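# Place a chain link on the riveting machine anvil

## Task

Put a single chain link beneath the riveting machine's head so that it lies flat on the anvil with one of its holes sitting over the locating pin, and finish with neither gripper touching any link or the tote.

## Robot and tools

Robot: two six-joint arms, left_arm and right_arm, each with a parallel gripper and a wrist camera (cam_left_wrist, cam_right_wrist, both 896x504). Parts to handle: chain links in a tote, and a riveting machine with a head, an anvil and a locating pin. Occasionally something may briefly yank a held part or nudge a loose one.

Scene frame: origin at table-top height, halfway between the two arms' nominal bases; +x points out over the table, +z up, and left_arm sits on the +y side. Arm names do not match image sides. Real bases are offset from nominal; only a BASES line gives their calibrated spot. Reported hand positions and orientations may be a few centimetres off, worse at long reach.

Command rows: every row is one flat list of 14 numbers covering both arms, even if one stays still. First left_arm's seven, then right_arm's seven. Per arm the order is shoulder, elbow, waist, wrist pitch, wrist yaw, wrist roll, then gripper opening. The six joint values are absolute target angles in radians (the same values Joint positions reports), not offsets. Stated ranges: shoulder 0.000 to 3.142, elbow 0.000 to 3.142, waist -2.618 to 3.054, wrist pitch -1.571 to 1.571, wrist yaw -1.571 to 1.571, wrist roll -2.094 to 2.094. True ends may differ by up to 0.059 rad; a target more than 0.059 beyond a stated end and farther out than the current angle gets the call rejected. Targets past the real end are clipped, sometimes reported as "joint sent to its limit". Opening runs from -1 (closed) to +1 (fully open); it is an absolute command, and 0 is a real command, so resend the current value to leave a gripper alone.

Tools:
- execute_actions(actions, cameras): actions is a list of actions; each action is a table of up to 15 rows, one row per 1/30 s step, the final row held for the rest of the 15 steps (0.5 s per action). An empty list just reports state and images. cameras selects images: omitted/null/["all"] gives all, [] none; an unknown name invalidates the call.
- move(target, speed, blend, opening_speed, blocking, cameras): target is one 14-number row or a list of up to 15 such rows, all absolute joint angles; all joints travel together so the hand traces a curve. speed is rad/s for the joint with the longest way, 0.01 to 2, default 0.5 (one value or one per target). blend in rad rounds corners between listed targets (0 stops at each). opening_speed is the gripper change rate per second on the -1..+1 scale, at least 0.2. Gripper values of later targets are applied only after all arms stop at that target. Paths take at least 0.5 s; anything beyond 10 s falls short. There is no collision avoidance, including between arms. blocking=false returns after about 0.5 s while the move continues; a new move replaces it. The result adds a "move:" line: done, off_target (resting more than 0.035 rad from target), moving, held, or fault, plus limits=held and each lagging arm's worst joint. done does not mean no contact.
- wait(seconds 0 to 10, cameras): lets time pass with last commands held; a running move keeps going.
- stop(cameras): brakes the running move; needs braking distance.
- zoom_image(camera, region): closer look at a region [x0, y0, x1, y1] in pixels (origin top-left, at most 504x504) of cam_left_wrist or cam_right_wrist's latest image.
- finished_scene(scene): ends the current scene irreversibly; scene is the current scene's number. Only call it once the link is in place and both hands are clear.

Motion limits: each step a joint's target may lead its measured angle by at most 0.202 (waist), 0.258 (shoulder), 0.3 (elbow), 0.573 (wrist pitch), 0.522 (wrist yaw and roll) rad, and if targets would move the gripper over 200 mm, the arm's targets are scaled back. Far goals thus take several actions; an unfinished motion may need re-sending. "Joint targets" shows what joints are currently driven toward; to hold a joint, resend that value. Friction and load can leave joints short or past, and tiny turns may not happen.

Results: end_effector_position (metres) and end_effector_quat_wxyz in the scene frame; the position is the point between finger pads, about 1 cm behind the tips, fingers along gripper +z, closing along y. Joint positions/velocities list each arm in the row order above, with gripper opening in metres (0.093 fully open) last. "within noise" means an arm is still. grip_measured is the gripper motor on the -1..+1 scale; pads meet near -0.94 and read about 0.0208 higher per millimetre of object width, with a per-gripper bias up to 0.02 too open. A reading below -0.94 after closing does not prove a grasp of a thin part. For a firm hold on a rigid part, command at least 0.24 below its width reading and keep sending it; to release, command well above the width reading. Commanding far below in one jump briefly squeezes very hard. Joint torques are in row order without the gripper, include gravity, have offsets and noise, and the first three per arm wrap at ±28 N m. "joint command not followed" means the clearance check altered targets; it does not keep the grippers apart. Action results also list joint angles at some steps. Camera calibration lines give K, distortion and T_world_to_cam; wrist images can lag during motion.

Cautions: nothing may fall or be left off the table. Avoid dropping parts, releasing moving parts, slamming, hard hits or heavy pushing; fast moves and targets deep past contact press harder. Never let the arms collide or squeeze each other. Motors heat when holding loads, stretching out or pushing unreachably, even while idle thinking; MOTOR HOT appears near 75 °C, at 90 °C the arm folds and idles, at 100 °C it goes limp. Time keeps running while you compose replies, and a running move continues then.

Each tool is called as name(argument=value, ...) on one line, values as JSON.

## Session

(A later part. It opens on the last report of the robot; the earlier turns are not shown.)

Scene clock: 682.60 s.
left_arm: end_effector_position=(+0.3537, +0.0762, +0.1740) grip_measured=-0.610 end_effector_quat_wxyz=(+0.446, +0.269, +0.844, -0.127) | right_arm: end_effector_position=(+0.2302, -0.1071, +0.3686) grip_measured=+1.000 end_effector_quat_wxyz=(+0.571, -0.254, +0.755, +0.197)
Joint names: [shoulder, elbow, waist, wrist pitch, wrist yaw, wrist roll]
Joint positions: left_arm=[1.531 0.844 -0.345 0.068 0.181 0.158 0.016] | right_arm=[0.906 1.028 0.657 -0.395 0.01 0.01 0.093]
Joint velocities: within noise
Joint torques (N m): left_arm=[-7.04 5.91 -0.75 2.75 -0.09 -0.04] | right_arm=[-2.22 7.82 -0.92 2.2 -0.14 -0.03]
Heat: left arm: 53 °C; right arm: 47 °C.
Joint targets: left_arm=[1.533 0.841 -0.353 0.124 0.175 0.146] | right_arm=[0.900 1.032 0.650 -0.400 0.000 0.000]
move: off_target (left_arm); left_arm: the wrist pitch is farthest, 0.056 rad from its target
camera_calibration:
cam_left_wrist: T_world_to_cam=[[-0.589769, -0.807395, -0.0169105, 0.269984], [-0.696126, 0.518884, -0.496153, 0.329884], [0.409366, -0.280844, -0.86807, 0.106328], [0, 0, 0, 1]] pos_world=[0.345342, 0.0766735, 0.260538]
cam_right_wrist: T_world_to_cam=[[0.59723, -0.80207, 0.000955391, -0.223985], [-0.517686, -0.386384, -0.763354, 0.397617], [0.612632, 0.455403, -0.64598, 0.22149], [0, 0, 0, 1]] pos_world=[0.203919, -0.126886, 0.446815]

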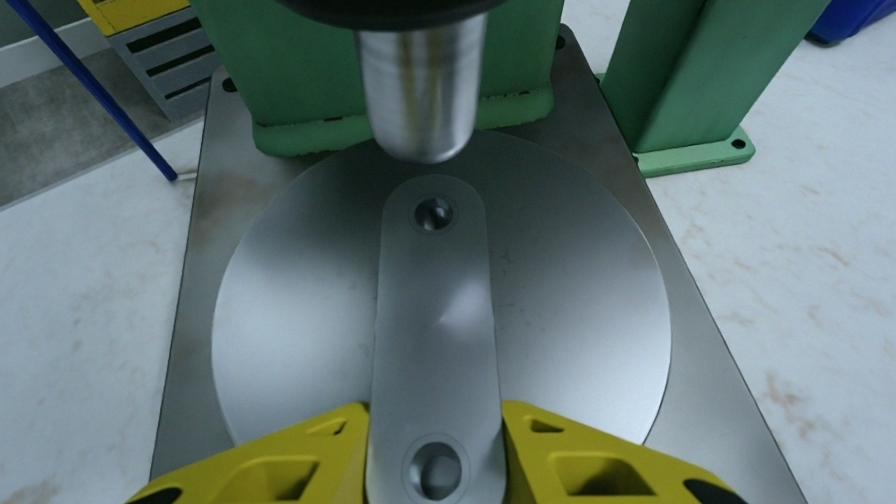

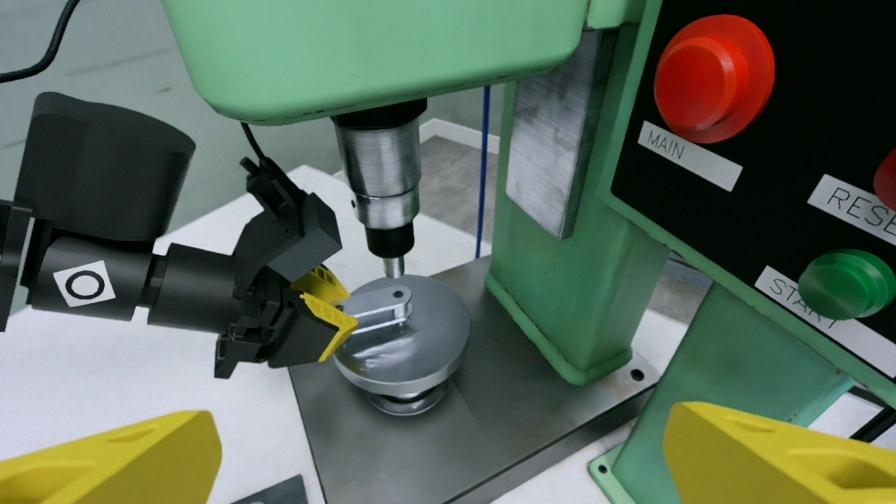

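move(target=[1.5485,0.811,-0.3525,0.1695,0.175,0.146,-0.85,0.9,1.032,0.65,-0.4,0.0,0.0,1.0], speed=0.04)

zoom_image(camera="cam_right_wrist", region=[340, 270, 440, 340])

zoom_image(camera="cam_left_wrist", region=[350, 90, 530, 250])

Scene clock: 708.37 s.
left_arm: end_effector_position=(+0.3532, +0.0765, +0.1681) grip_measured=-0.610 end_effector_quat_wxyz=(+0.450, +0.269, +0.842, -0.127) | right_arm: end_effector_position=(+0.2302, -0.1071, +0.3686) grip_measured=+1.000 end_effector_quat_wxyz=(+0.571, -0.254, +0.755, +0.197)
Joint names: [shoulder, elbow, waist, wrist pitch, wrist yaw, wrist roll]
Joint positions: left_arm=[1.538 0.816 -0.345 0.113 0.18 0.158 0.016] | right_arm=[0.906 1.028 0.657 -0.395 0.01 0.01 0.093]
Joint velocities: within noise
Joint torques (N m): left_arm=[-6.27 5.7 -0.69 2.77 -0.09 -0.04] | right_arm=[-2.24 7.8 -0.91 2.2 -0.14 -0.03]
Heat: left arm: 51 °C; right arm: 47 °C.
Joint targets: left_arm=[1.549 0.811 -0.353 0.170 0.175 0.146] | right_arm=[0.900 1.032 0.650 -0.400 0.000 0.000]
move: off_target (left_arm); left_arm: the wrist pitch is farthest, 0.056 rad from its target
camera_calibration:
cam_left_wrist: T_world_to_cam=[[-0.58883, -0.808003, -0.0202409, 0.270186], [-0.69168, 0.5167, -0.504579, 0.326451], [0.41816, -0.283111, -0.863128, 0.0977983], [0, 0, 0, 1]] pos_world=[0.343998, 0.0773216, 0.254602]
cam_right_wrist: T_world_to_cam=[[0.59723, -0.80207, 0.000955391, -0.223985], [-0.517686, -0.386384, -0.763354, 0.397617], [0.612632, 0.455403, -0.64598, 0.22149], [0, 0, 0, 1]] pos_world=[0.203919, -0.126886, 0.446815]

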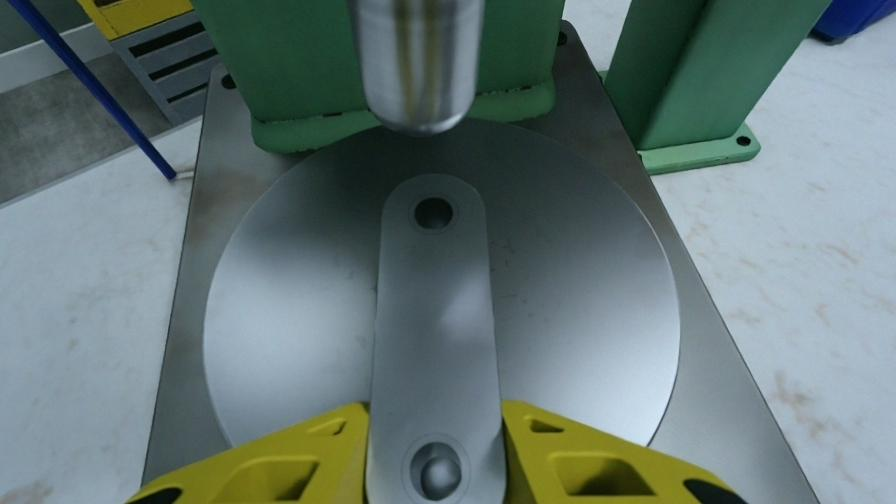

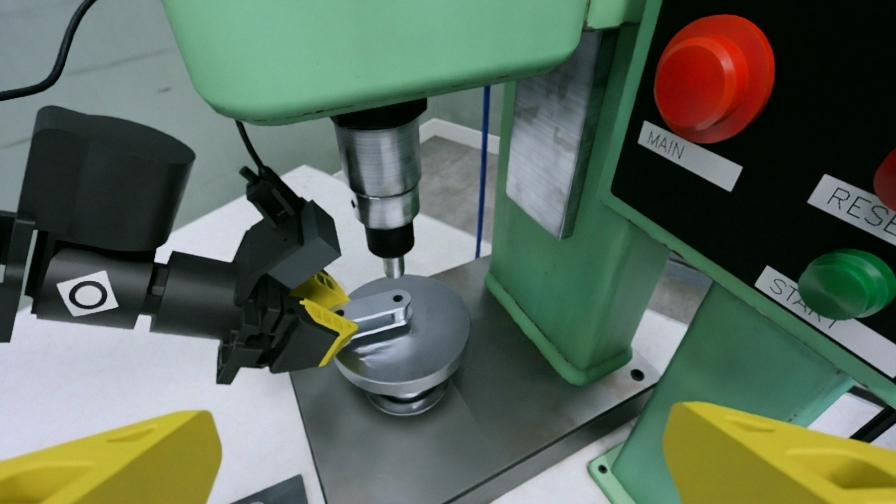

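Scaled by 5.040 from the camera's 896x504 image, which has a finer 1280x720 frame.

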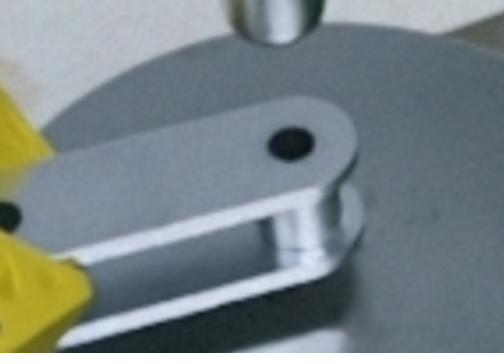

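Scaled by 2.800 from the camera's 896x504 image, which has a finer 1280x720 frame.

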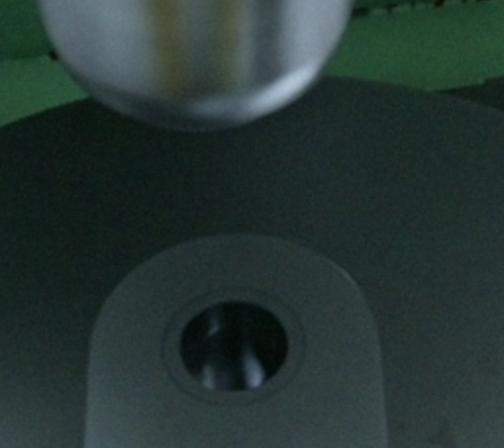

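move(target=[1.556,0.797,-0.3525,0.190,0.175,0.146,-0.85,0.9,1.032,0.65,-0.4,0.0,0.0,1.0], speed=0.05)

zoom_image(camera="cam_right_wrist", region=[320, 240, 480, 360])

Scene clock: 731.87 s.
left_arm: end_effector_position=(+0.3529, +0.0766, +0.1670) grip_measured=-0.610 end_effector_quat_wxyz=(+0.455, +0.269, +0.840, -0.127) | right_arm: end_effector_position=(+0.2302, -0.1071, +0.3686) grip_measured=+1.000 end_effector_quat_wxyz=(+0.571, -0.254, +0.755, +0.197)
Joint names: [shoulder, elbow, waist, wrist pitch, wrist yaw, wrist roll]
Joint positions: left_arm=[1.538 0.803 -0.345 0.136 0.18 0.158 0.016] | right_arm=[0.906 1.028 0.657 -0.395 0.01 0.01 0.093]
Joint velocities: within noise
Joint torques (N m): left_arm=[-5.52 5.63 -0.69 2.75 -0.08 -0.04] | right_arm=[-2.25 7.8 -0.9 2.2 -0.14 -0.03]
Heat: left arm: 50 °C; right arm: 47 °C.
Joint targets: left_arm=[1.556 0.797 -0.353 0.190 0.175 0.146] | right_arm=[0.900 1.032 0.650 -0.400 0.000 0.000]
move: off_target (left_arm); left_arm: the wrist pitch is farthest, 0.054 rad from its target
camera_calibration:
cam_left_wrist: T_world_to_cam=[[-0.588639, -0.808077, -0.02273, 0.270444], [-0.68715, 0.514966, -0.512478, 0.325519], [0.425827, -0.286046, -0.858399, 0.0937237], [0, 0, 0, 1]] pos_world=[0.342965, 0.0777171, 0.253421]
cam_right_wrist: T_world_to_cam=[[0.59723, -0.80207, 0.000955391, -0.223985], [-0.517686, -0.386384, -0.763354, 0.397617], [0.612632, 0.455403, -0.64598, 0.22149], [0, 0, 0, 1]] pos_world=[0.203919, -0.126886, 0.446815]

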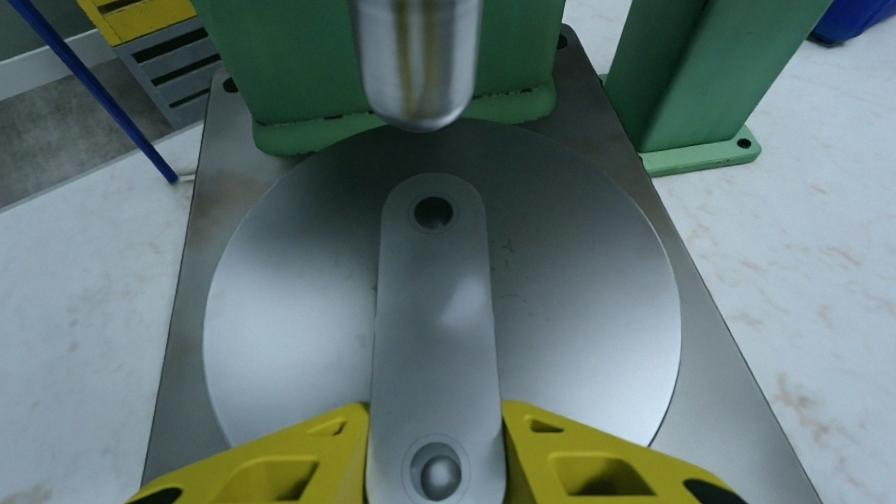

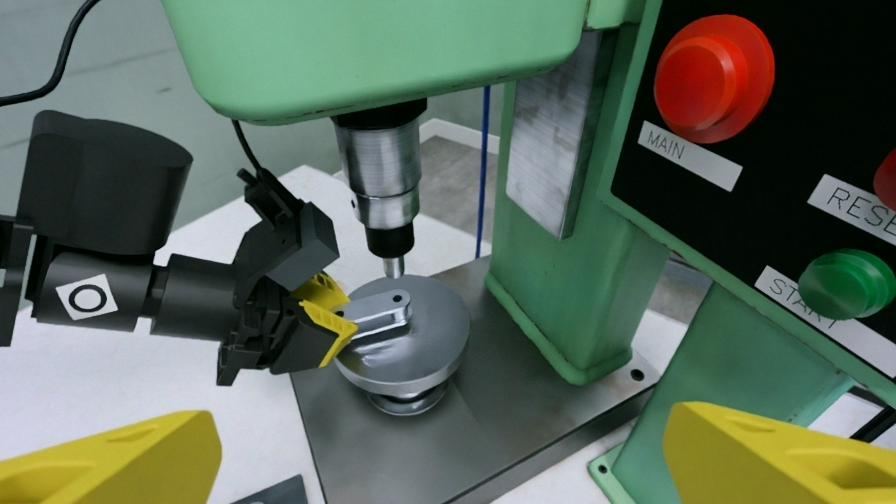

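Scaled by 3.150 from the camera's 896x504 image, which has a finer 1280x720 frame.

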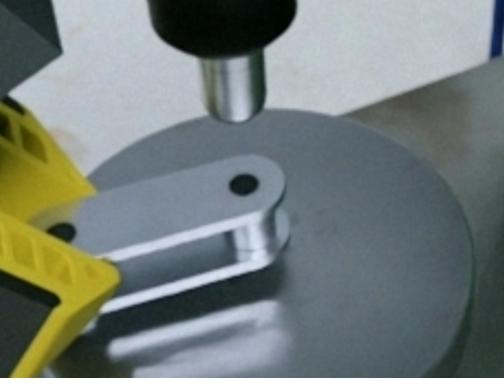

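move(target=[1.566,0.788,-0.3525,0.190,0.175,0.146,-0.85,0.9,1.032,0.65,-0.4,0.0,0.0,1.0], speed=0.05)

zoom_image(camera="cam_right_wrist", region=[320, 240, 480, 360])

Scene clock: 737.33 s.
left_arm: end_effector_position=(+0.3525, +0.0768, +0.1657) grip_measured=-0.610 end_effector_quat_wxyz=(+0.456, +0.269, +0.839, -0.127) | right_arm: end_effector_position=(+0.2302, -0.1071, +0.3686) grip_measured=+1.000 end_effector_quat_wxyz=(+0.571, -0.254, +0.755, +0.197)
Joint names: [shoulder, elbow, waist, wrist pitch, wrist yaw, wrist roll]
Joint positions: left_arm=[1.539 0.796 -0.345 0.147 0.18 0.158 0.016] | right_arm=[0.906 1.028 0.657 -0.395 0.01 0.01 0.093]
Joint velocities: within noise
Joint torques (N m): left_arm=[-4.67 5.48 -0.72 2.65 -0.08 -0.04] | right_arm=[-2.25 7.79 -0.91 2.2 -0.14 -0.04]
Heat: left arm: 49 °C; right arm: 47 °C.
Joint targets: left_arm=[1.566 0.788 -0.353 0.190 0.175 0.146] | right_arm=[0.900 1.032 0.650 -0.400 0.000 0.000]
move: off_target (left_arm); left_arm: the wrist pitch is farthest, 0.043 rad from its target
camera_calibration:
cam_left_wrist: T_world_to_cam=[[-0.58859, -0.808095, -0.0233271, 0.270378], [-0.686053, 0.514546, -0.514367, 0.324427], [0.427661, -0.286748, -0.857253, 0.0920411], [0, 0, 0, 1]] pos_world=[0.342354, 0.077951, 0.252084]
cam_right_wrist: T_world_to_cam=[[0.59723, -0.80207, 0.000955391, -0.223985], [-0.517686, -0.386384, -0.763354, 0.397617], [0.612632, 0.455403, -0.64598, 0.22149], [0, 0, 0, 1]] pos_world=[0.203919, -0.126886, 0.446815]

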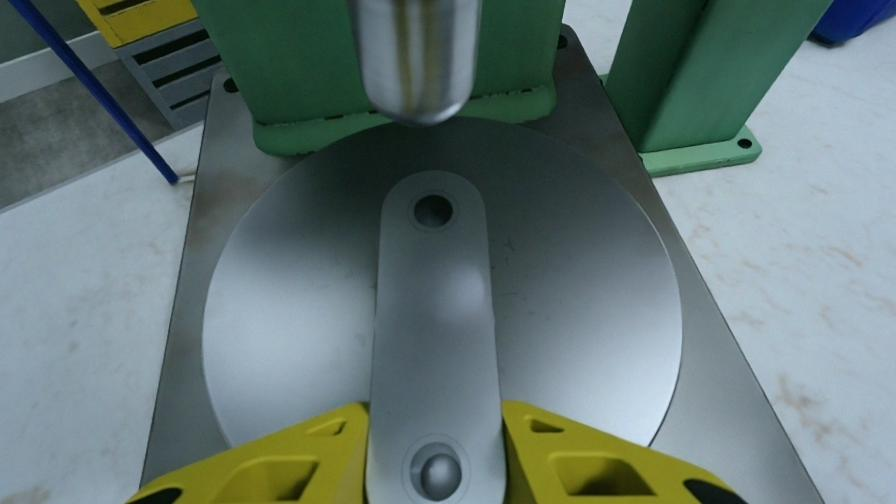

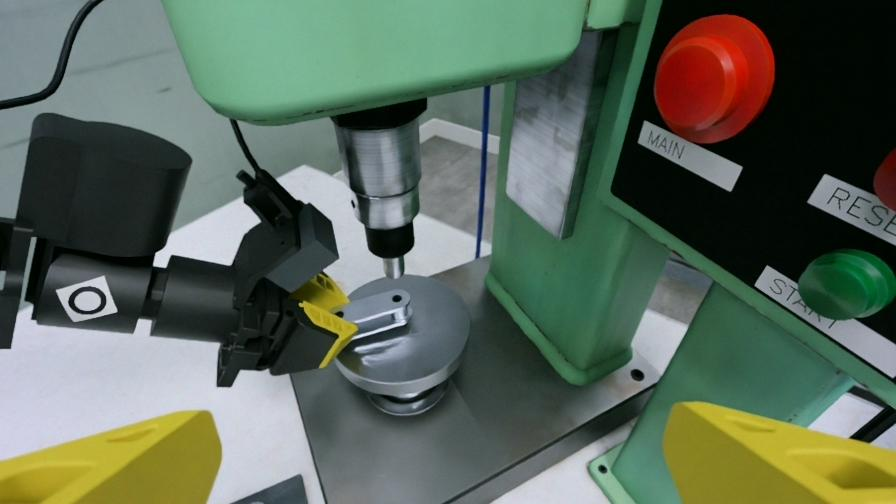

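Scaled by 3.150 from the camera's 896x504 image, which has a finer 1280x720 frame.

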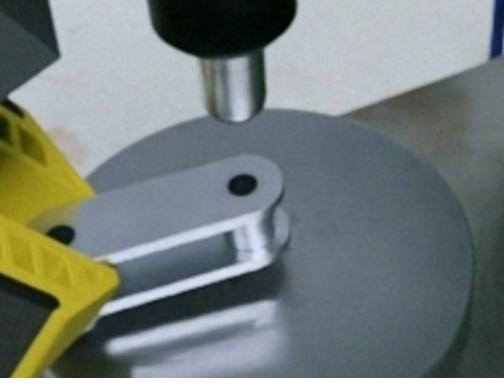

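zoom_image(camera="cam_left_wrist", region=[393, 180, 473, 240])

zoom_image(camera="cam_right_wrist", region=[370, 280, 430, 325])

Scaled by 6.300 from the camera's 896x504 image, which has a finer 1280x720 frame.

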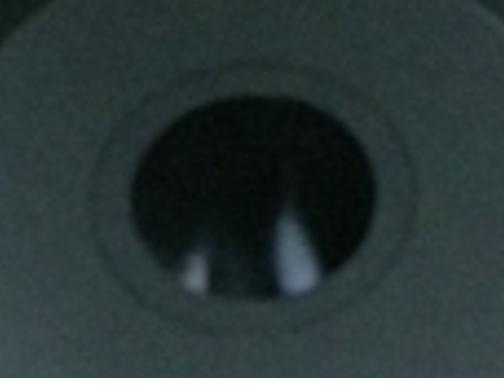

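Scaled by 8.400 from the camera's 896x504 image, which has a finer 1280x720 frame.

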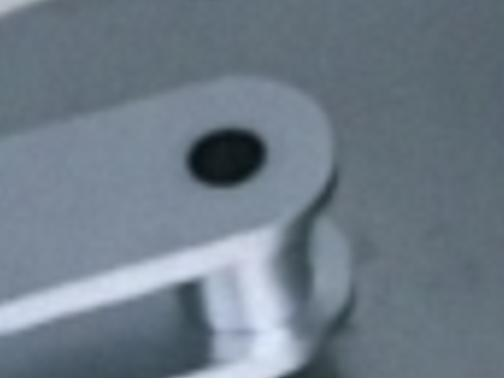

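zoom_image(camera="cam_right_wrist", region=[340, 285, 430, 353])

zoom_image(camera="cam_left_wrist", region=[360, 160, 510, 504])

Scaled by 5.600 from the camera's 896x504 image, which has a finer 1280x720 frame.

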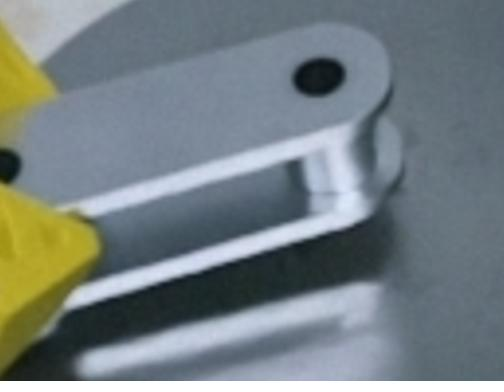

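Scaled by 1.465 from the camera's 896x504 image, which has a finer 1280x720 frame.

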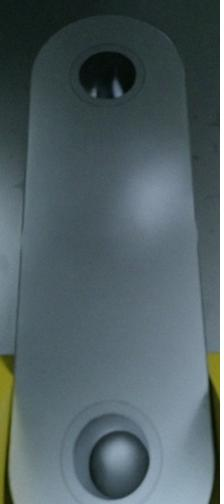

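move(target=[1.572,0.794,-0.3525,0.186,0.175,0.146,-0.85,0.9,1.032,0.65,-0.4,0.0,0.0,1.0], speed=0.05)

zoom_image(camera="cam_right_wrist", region=[340, 285, 430, 353])

Scene clock: 782.77 s.
left_arm: end_effector_position=(+0.3525, +0.0768, +0.1655) grip_measured=-0.610 end_effector_quat_wxyz=(+0.455, +0.269, +0.839, -0.127) | right_arm: end_effector_position=(+0.2302, -0.1071, +0.3686) grip_measured=+1.000 end_effector_quat_wxyz=(+0.571, -0.254, +0.755, +0.197)
Joint names: [shoulder, elbow, waist, wrist pitch, wrist yaw, wrist roll]
Joint positions: left_arm=[1.539 0.796 -0.345 0.147 0.18 0.158 0.016] | right_arm=[0.906 1.028 0.657 -0.395 0.01 0.01 0.093]
Joint velocities: within noise
Joint torques (N m): left_arm=[-4.16 5.94 -0.73 2.58 -0.09 -0.04] | right_arm=[-2.21 7.8 -0.92 2.19 -0.14 -0.03]
Heat: left arm: 49 °C; right arm: 47 °C.
Joint targets: left_arm=[1.572 0.794 -0.353 0.186 0.175 0.146] | right_arm=[0.900 1.032 0.650 -0.400 0.000 0.000]
move: off_target (left_arm); left_arm: the wrist pitch is farthest, 0.039 rad from its target
camera_calibration:
cam_left_wrist: T_world_to_cam=[[-0.588598, -0.808092, -0.0232276, 0.270374], [-0.686236, 0.514616, -0.514053, 0.324359], [0.427355, -0.286631, -0.857444, 0.0919388], [0, 0, 0, 1]] pos_world=[0.342438, 0.0779187, 0.25185]
cam_right_wrist: T_world_to_cam=[[0.59723, -0.80207, 0.000955391, -0.223985], [-0.517686, -0.386384, -0.763354, 0.397617], [0.612632, 0.455403, -0.64598, 0.22149], [0, 0, 0, 1]] pos_world=[0.203919, -0.126886, 0.446815]

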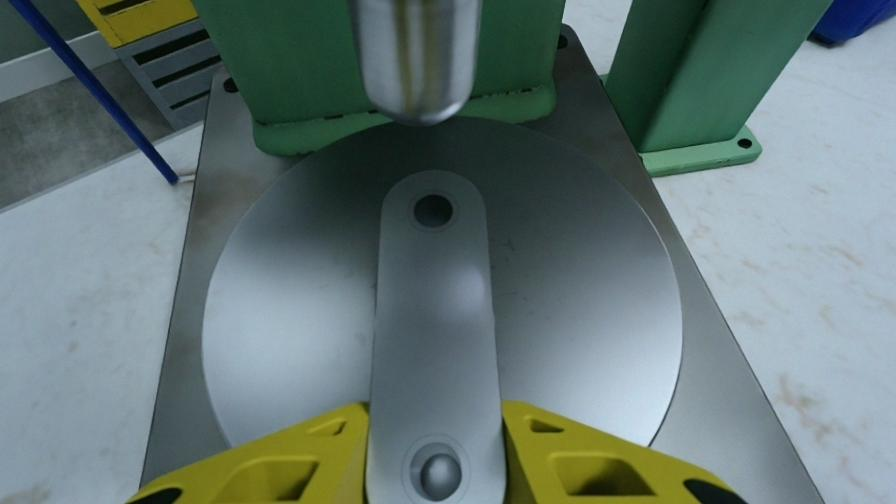

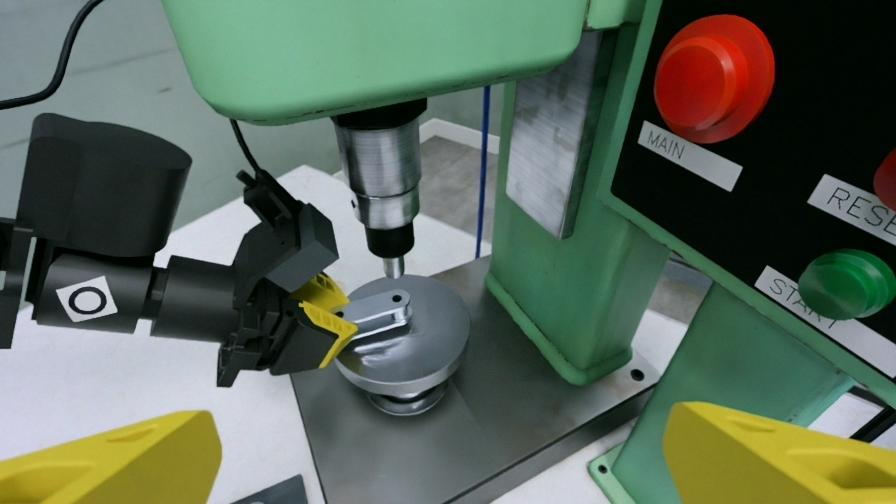

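Scaled by 5.600 from the camera's 896x504 image, which has a finer 1280x720 frame.

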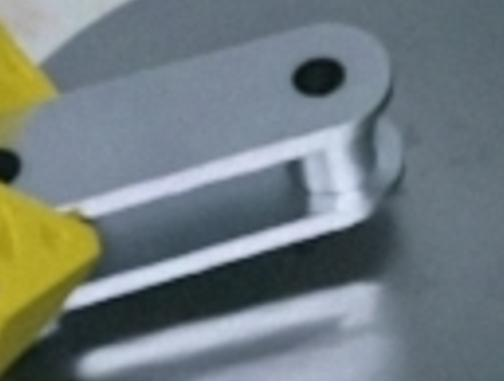

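move(target=[1.553,0.862,-0.3525,0.124,0.175,0.146,-0.85,0.9,1.032,0.65,-0.4,0.0,0.0,1.0], speed=0.08)

zoom_image(camera="cam_right_wrist", region=[340, 285, 430, 353])

zoom_image(camera="cam_left_wrist", region=[330, 0, 510, 240])

Scene clock: 809.10 s.
left_arm: end_effector_position=(+0.3530, +0.0766, +0.1674) grip_measured=-0.610 end_effector_quat_wxyz=(+0.448, +0.269, +0.843, -0.127) | right_arm: end_effector_position=(+0.2302, -0.1071, +0.3686) grip_measured=+1.000 end_effector_quat_wxyz=(+0.571, -0.254, +0.755, +0.197)
Joint names: [shoulder, elbow, waist, wrist pitch, wrist yaw, wrist roll]
Joint positions: left_arm=[1.539 0.82 -0.345 0.105 0.18 0.158 0.016] | right_arm=[0.906 1.028 0.657 -0.395 0.01 0.01 0.093]
Joint velocities: within noise
Joint torques (N m): left_arm=[-5.97 9.4 -0.72 2.34 -0.08 -0.04] | right_arm=[-2.25 7.8 -0.94 2.2 -0.14 -0.03]
Heat: left arm: 49 °C; right arm: 47 °C.
Joint targets: left_arm=[1.553 0.862 -0.353 0.124 0.175 0.146] | right_arm=[0.900 1.032 0.650 -0.400 0.000 0.000]
move: off_target (left_arm); left_arm: the elbow is farthest, 0.042 rad from its target
camera_calibration:
cam_left_wrist: T_world_to_cam=[[-0.588941, -0.807961, -0.0186469, 0.269897], [-0.694542, 0.517795, -0.4995, 0.326046], [0.413232, -0.281225, -0.866113, 0.0993961], [0, 0, 0, 1]] pos_world=[0.344332, 0.0771936, 0.253981]
cam_right_wrist: T_world_to_cam=[[0.59723, -0.80207, 0.000955391, -0.223985], [-0.517686, -0.386384, -0.763354, 0.397617], [0.612632, 0.455403, -0.64598, 0.22149], [0, 0, 0, 1]] pos_world=[0.203919, -0.126886, 0.446815]

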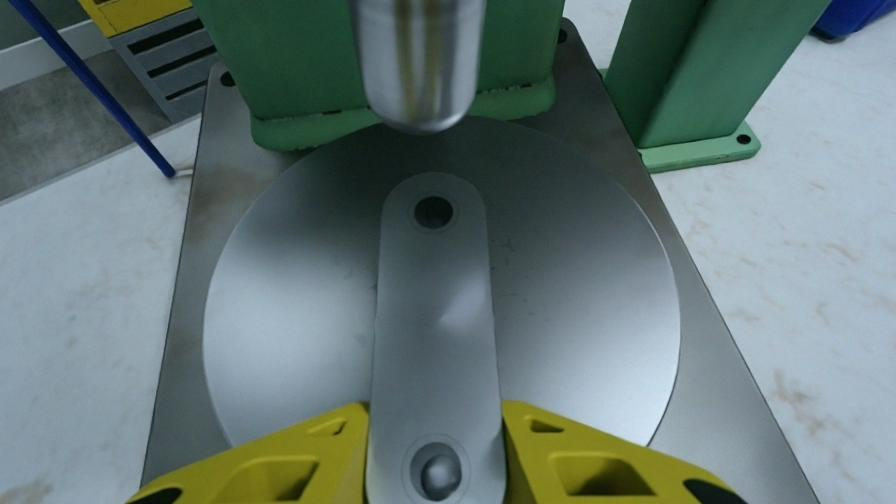

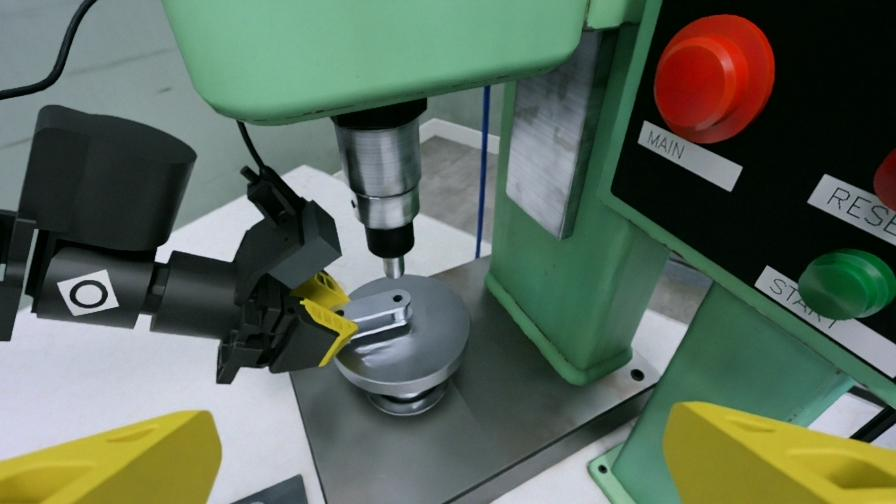

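Scaled by 5.600 from the camera's 896x504 image, which has a finer 1280x720 frame.

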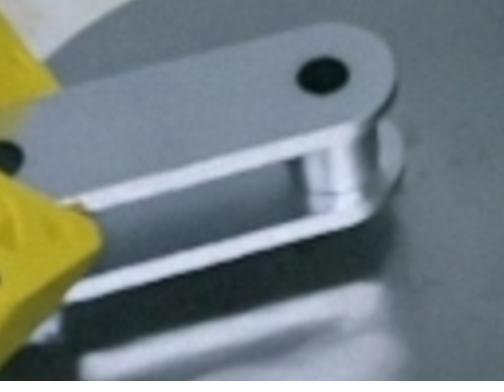

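Scaled by 2.100 from the camera's 896x504 image, which has a finer 1280x720 frame.

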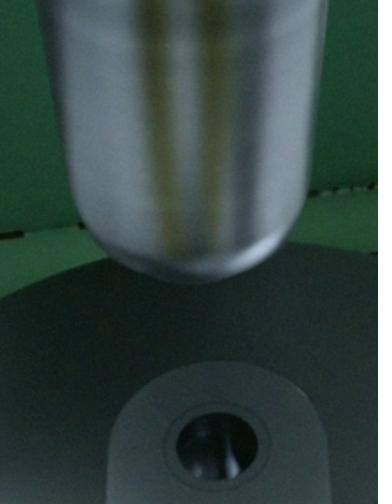

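zoom_image(camera="cam_right_wrist", region=[364, 250, 424, 310])

zoom_image(camera="cam_left_wrist", region=[398, 185, 468, 235])

Scaled by 8.400 from the camera's 896x504 image, which has a finer 1280x720 frame.

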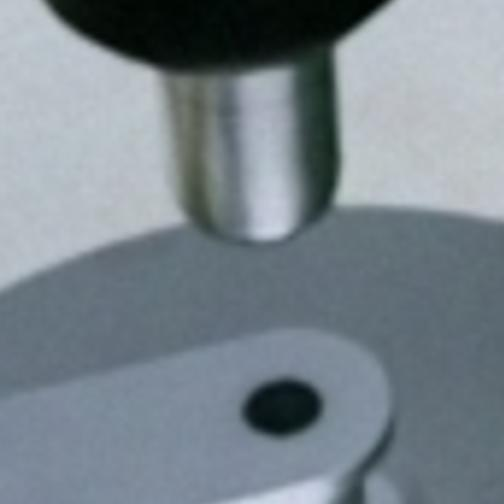

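Scaled by 7.200 from the camera's 896x504 image, which has a finer 1280x720 frame.

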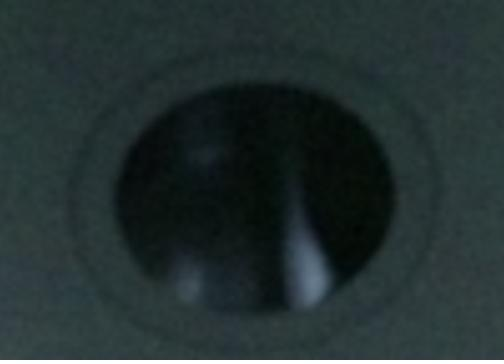

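move(target=[1.553,0.819,-0.3525,0.145,0.175,0.146,-0.85,0.9,1.032,0.65,-0.4,0.0,0.0,1.0], speed=0.1, cameras=["cam_right_wrist"])

zoom_image(camera="cam_right_wrist", region=[340, 285, 430, 353])

Scene clock: 837.17 s.
left_arm: end_effector_position=(+0.3530, +0.0766, +0.1674) grip_measured=-0.610 end_effector_quat_wxyz=(+0.448, +0.269, +0.843, -0.127) | right_arm: end_effector_position=(+0.2302, -0.1071, +0.3686) grip_measured=+1.000 end_effector_quat_wxyz=(+0.571, -0.254, +0.755, +0.197)
Joint names: [shoulder, elbow, waist, wrist pitch, wrist yaw, wrist roll]
Joint positions: left_arm=[1.539 0.82 -0.345 0.105 0.18 0.158 0.016] | right_arm=[0.906 1.028 0.657 -0.395 0.01 0.01 0.093]
Joint velocities: within noise
Joint torques (N m): left_arm=[-5.98 6.04 -0.72 2.58 -0.08 -0.04] | right_arm=[-2.21 7.79 -0.91 2.19 -0.14 -0.04]
Heat: left arm: 53 °C; right arm: 47 °C.
Joint targets: left_arm=[1.553 0.819 -0.353 0.145 0.175 0.146] | right_arm=[0.900 1.032 0.650 -0.400 0.000 0.000]
move: off_target (left_arm); left_arm: the wrist pitch is farthest, 0.040 rad from its target
camera_calibration:
cam_right_wrist: T_world_to_cam=[[0.59723, -0.80207, 0.000955391, -0.223985], [-0.517686, -0.386384, -0.763354, 0.397617], [0.612632, 0.455403, -0.64598, 0.22149], [0, 0, 0, 1]] pos_world=[0.203919, -0.126886, 0.446815]
Images, in order (width x height): cam_right_wrist 896x504.

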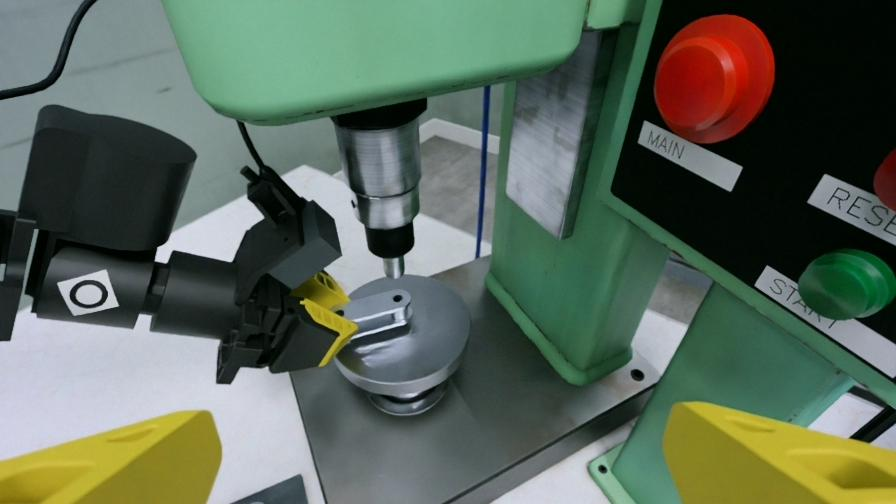

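Scaled by 5.600 from the camera's 896x504 image, which has a finer 1280x720 frame.

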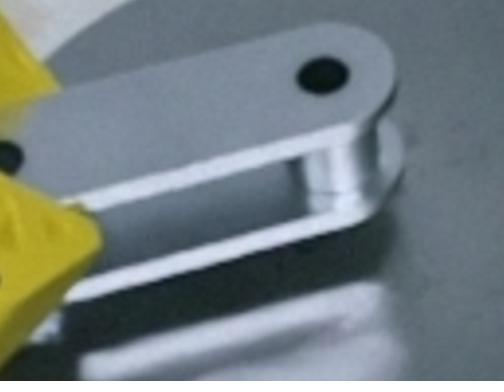

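move(target=[1.563,0.808,-0.3525,0.172,0.175,0.146,-0.85,0.9,1.032,0.65,-0.4,0.0,0.0,1.0], speed=0.04, cameras=["cam_right_wrist"])

zoom_image(camera="cam_right_wrist", region=[340, 285, 430, 353])

Scene clock: 841.47 s.
left_arm: end_effector_position=(+0.3529, +0.0766, +0.1670) grip_measured=-0.610 end_effector_quat_wxyz=(+0.450, +0.269, +0.842, -0.127) | right_arm: end_effector_position=(+0.2302, -0.1071, +0.3686) grip_measured=+1.000 end_effector_quat_wxyz=(+0.571, -0.254, +0.755, +0.197)
Joint names: [shoulder, elbow, waist, wrist pitch, wrist yaw, wrist roll]
Joint positions: left_arm=[1.539 0.814 -0.345 0.116 0.18 0.158 0.016] | right_arm=[0.906 1.028 0.657 -0.395 0.01 0.01 0.093]
Joint velocities: within noise
Joint torques (N m): left_arm=[-5.04 5.65 -0.7 2.78 -0.08 -0.05] | right_arm=[-2.19 7.83 -0.92 2.2 -0.14 -0.03]
Heat: left arm: 53 °C; right arm: 47 °C.
Joint targets: left_arm=[1.563 0.808 -0.353 0.172 0.175 0.146] | right_arm=[0.900 1.032 0.650 -0.400 0.000 0.000]
move: off_target (left_arm); left_arm: the wrist pitch is farthest, 0.056 rad from its target
camera_calibration:
cam_right_wrist: T_world_to_cam=[[0.59723, -0.80207, 0.000955391, -0.223985], [-0.517686, -0.386384, -0.763354, 0.397617], [0.612632, 0.455403, -0.64598, 0.22149], [0, 0, 0, 1]] pos_world=[0.203919, -0.126886, 0.446815]
Images, in order (width x height): cam_right_wrist 896x504.

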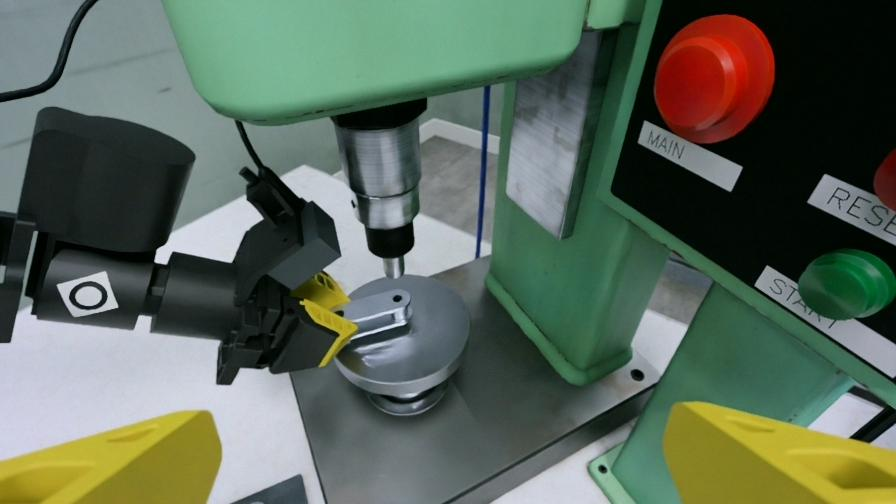

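Scaled by 5.600 from the camera's 896x504 image, which has a finer 1280x720 frame.

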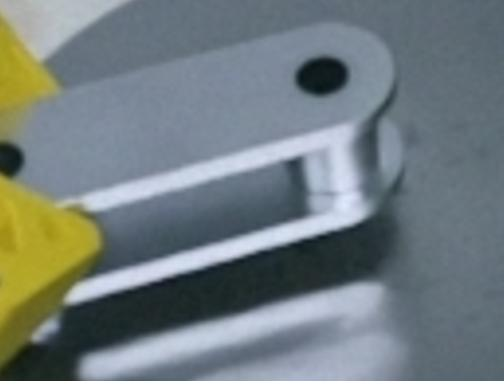

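wait(seconds=0, cameras=["cam_left_wrist"])

zoom_image(camera="cam_left_wrist", region=[340, 0, 500, 140])

zoom_image(camera="cam_left_wrist", region=[360, 160, 500, 300])

Scene clock: 885.17 s.
left_arm: end_effector_position=(+0.3530, +0.0766, +0.1671) grip_measured=-0.610 end_effector_quat_wxyz=(+0.450, +0.269, +0.842, -0.127) | right_arm: end_effector_position=(+0.2302, -0.1071, +0.3686) grip_measured=+1.000 end_effector_quat_wxyz=(+0.571, -0.254, +0.755, +0.197)
Joint names: [shoulder, elbow, waist, wrist pitch, wrist yaw, wrist roll]
Joint positions: left_arm=[1.539 0.814 -0.345 0.116 0.18 0.158 0.016] | right_arm=[0.906 1.028 0.657 -0.395 0.01 0.01 0.093]
Joint velocities: within noise
Joint torques (N m): left_arm=[-5.04 5.63 -0.73 2.77 -0.08 -0.05] | right_arm=[-2.24 7.8 -0.92 2.2 -0.13 -0.04]
Heat: left arm: 52 °C; right arm: 47 °C.
Joint targets: left_arm=[1.563 0.808 -0.353 0.172 0.175 0.146] | right_arm=[0.900 1.032 0.650 -0.400 0.000 0.000]
Tool commands: left_gripper/opening=-0.85 right_gripper/opening=+1.0
camera_calibration:
cam_left_wrist: T_world_to_cam=[[-0.588852, -0.807995, -0.0199421, 0.270069], [-0.692219, 0.516906, -0.503628, 0.325763], [0.417237, -0.282758, -0.86369, 0.0973714], [0, 0, 0, 1]] pos_world=[0.343902, 0.0773581, 0.253548]
Images, in order (width x height): cam_left_wrist 896x504.

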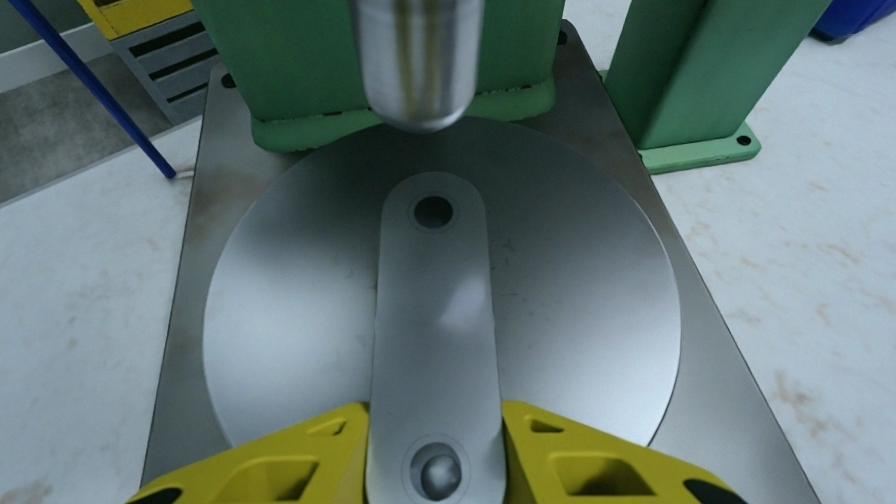

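Scaled by 3.150 from the camera's 896x504 image, which has a finer 1280x720 frame.

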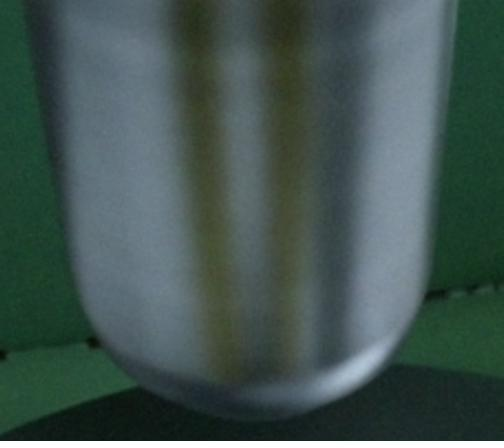

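Scaled by 3.600 from the camera's 896x504 image, which has a finer 1280x720 frame.

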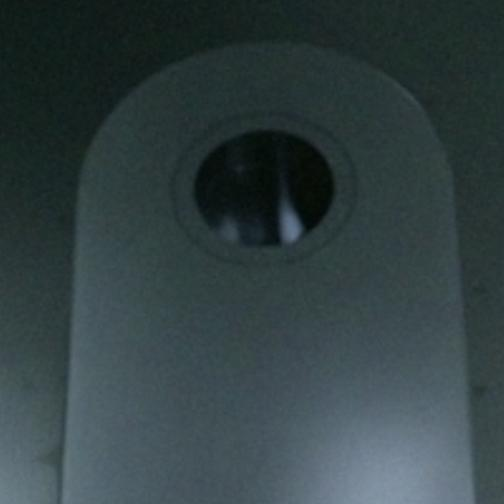

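move(target=[1.558,0.808,-0.338,0.172,0.175,0.146,-0.85,0.9,1.032,0.65,-0.4,0.0,0.0,1.0], speed=0.04, cameras=["cam_left_wrist"])

zoom_image(camera="cam_left_wrist", region=[340, 0, 500, 140])

Scene clock: 907.13 s.
left_arm: end_effector_position=(+0.3532, +0.0770, +0.1671) grip_measured=-0.610 end_effector_quat_wxyz=(+0.450, +0.268, +0.842, -0.127) | right_arm: end_effector_position=(+0.2302, -0.1071, +0.3686) grip_measured=+1.000 end_effector_quat_wxyz=(+0.571, -0.254, +0.755, +0.197)
Joint names: [shoulder, elbow, waist, wrist pitch, wrist yaw, wrist roll]
Joint positions: left_arm=[1.539 0.814 -0.344 0.117 0.18 0.158 0.016] | right_arm=[0.906 1.028 0.657 -0.395 0.01 0.01 0.093]
Joint velocities: within noise
Joint torques (N m): left_arm=[-5.5 5.63 0.35 2.77 -0.07 -0.04] | right_arm=[-2.19 7.8 -0.94 2.2 -0.15 -0.03]
Heat: left arm: 52 °C; right arm: 47 °C.
Joint targets: left_arm=[1.558 0.808 -0.338 0.172 0.175 0.146] | right_arm=[0.900 1.032 0.650 -0.400 0.000 0.000]
move: off_target (left_arm); left_arm: the wrist pitch is farthest, 0.055 rad from its target
camera_calibration:
cam_left_wrist: T_world_to_cam=[[-0.587919, -0.808671, -0.0200417, 0.270309], [-0.69263, 0.516045, -0.503945, 0.326021], [0.417869, -0.282398, -0.863503, 0.0971684], [0, 0, 0, 1]] pos_world=[0.344128, 0.0777897, 0.253619]
Images, in order (width x height): cam_left_wrist 896x504.

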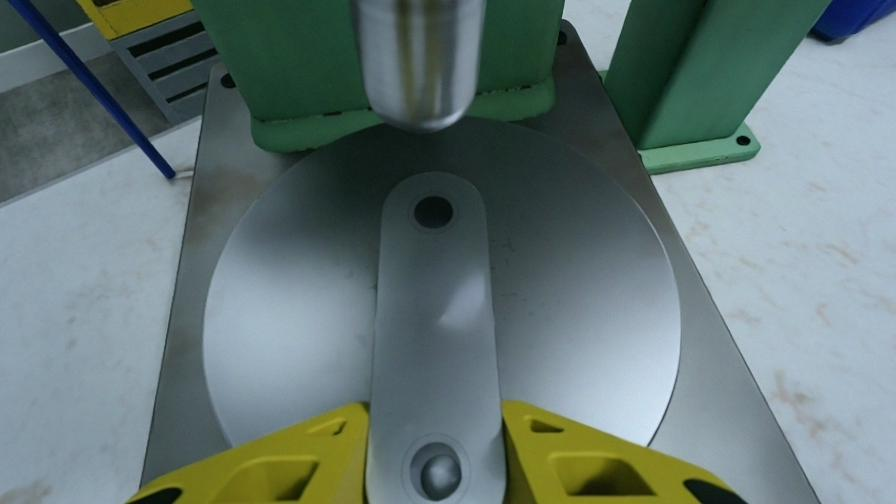

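Scaled by 3.150 from the camera's 896x504 image, which has a finer 1280x720 frame.

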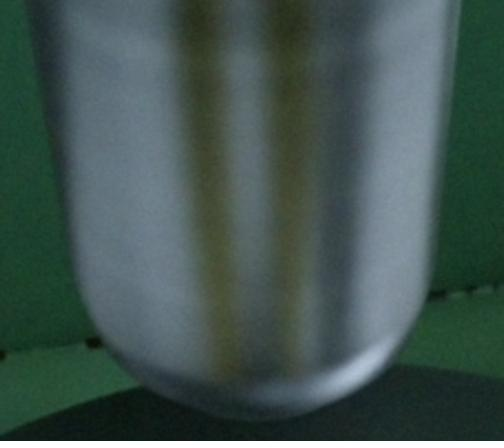

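move(target=[1.558,0.808,-0.333,0.172,0.175,0.146,-0.85,0.9,1.032,0.65,-0.4,0.0,0.0,1.0], speed=0.04, cameras=["cam_left_wrist"])

zoom_image(camera="cam_left_wrist", region=[340, 0, 500, 140])

Scene clock: 910.93 s.
left_arm: end_effector_position=(+0.3540, +0.0785, +0.1672) grip_measured=-0.610 end_effector_quat_wxyz=(+0.451, +0.267, +0.843, -0.126) | right_arm: end_effector_position=(+0.2302, -0.1071, +0.3686) grip_measured=+1.000 end_effector_quat_wxyz=(+0.571, -0.254, +0.755, +0.197)
Joint names: [shoulder, elbow, waist, wrist pitch, wrist yaw, wrist roll]
Joint positions: left_arm=[1.539 0.814 -0.34 0.117 0.181 0.158 0.016] | right_arm=[0.906 1.028 0.657 -0.395 0.01 0.01 0.093]
Joint velocities: within noise
Joint torques (N m): left_arm=[-5.52 5.64 0.44 2.76 -0.08 -0.04] | right_arm=[-2.22 7.8 -0.94 2.19 -0.14 -0.03]
Heat: left arm: 52 °C; right arm: 47 °C.
Joint targets: left_arm=[1.558 0.808 -0.333 0.172 0.175 0.146] | right_arm=[0.900 1.032 0.650 -0.400 0.000 0.000]
move: off_target (left_arm); left_arm: the wrist pitch is farthest, 0.055 rad from its target
camera_calibration:
cam_left_wrist: T_world_to_cam=[[-0.585078, -0.810732, -0.0199309, 0.271016], [-0.694292, 0.513446, -0.504314, 0.326672], [0.419097, -0.281225, -0.86329, 0.0967825], [0, 0, 0, 1]] pos_world=[0.34481, 0.079211, 0.253698]
Images, in order (width x height): cam_left_wrist 896x504.

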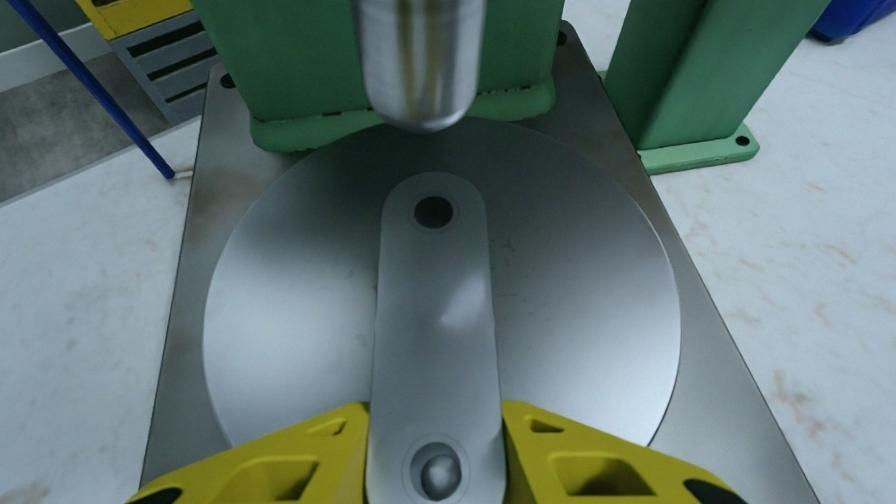

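Scaled by 3.150 from the camera's 896x504 image, which has a finer 1280x720 frame.

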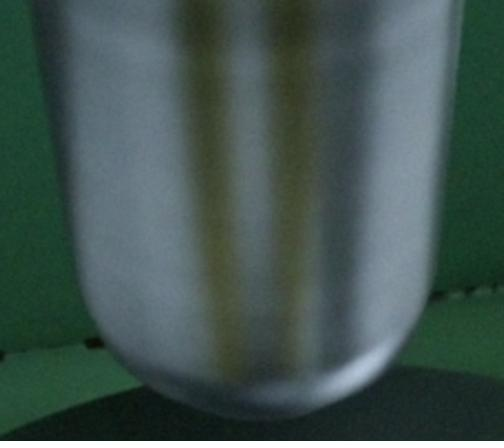

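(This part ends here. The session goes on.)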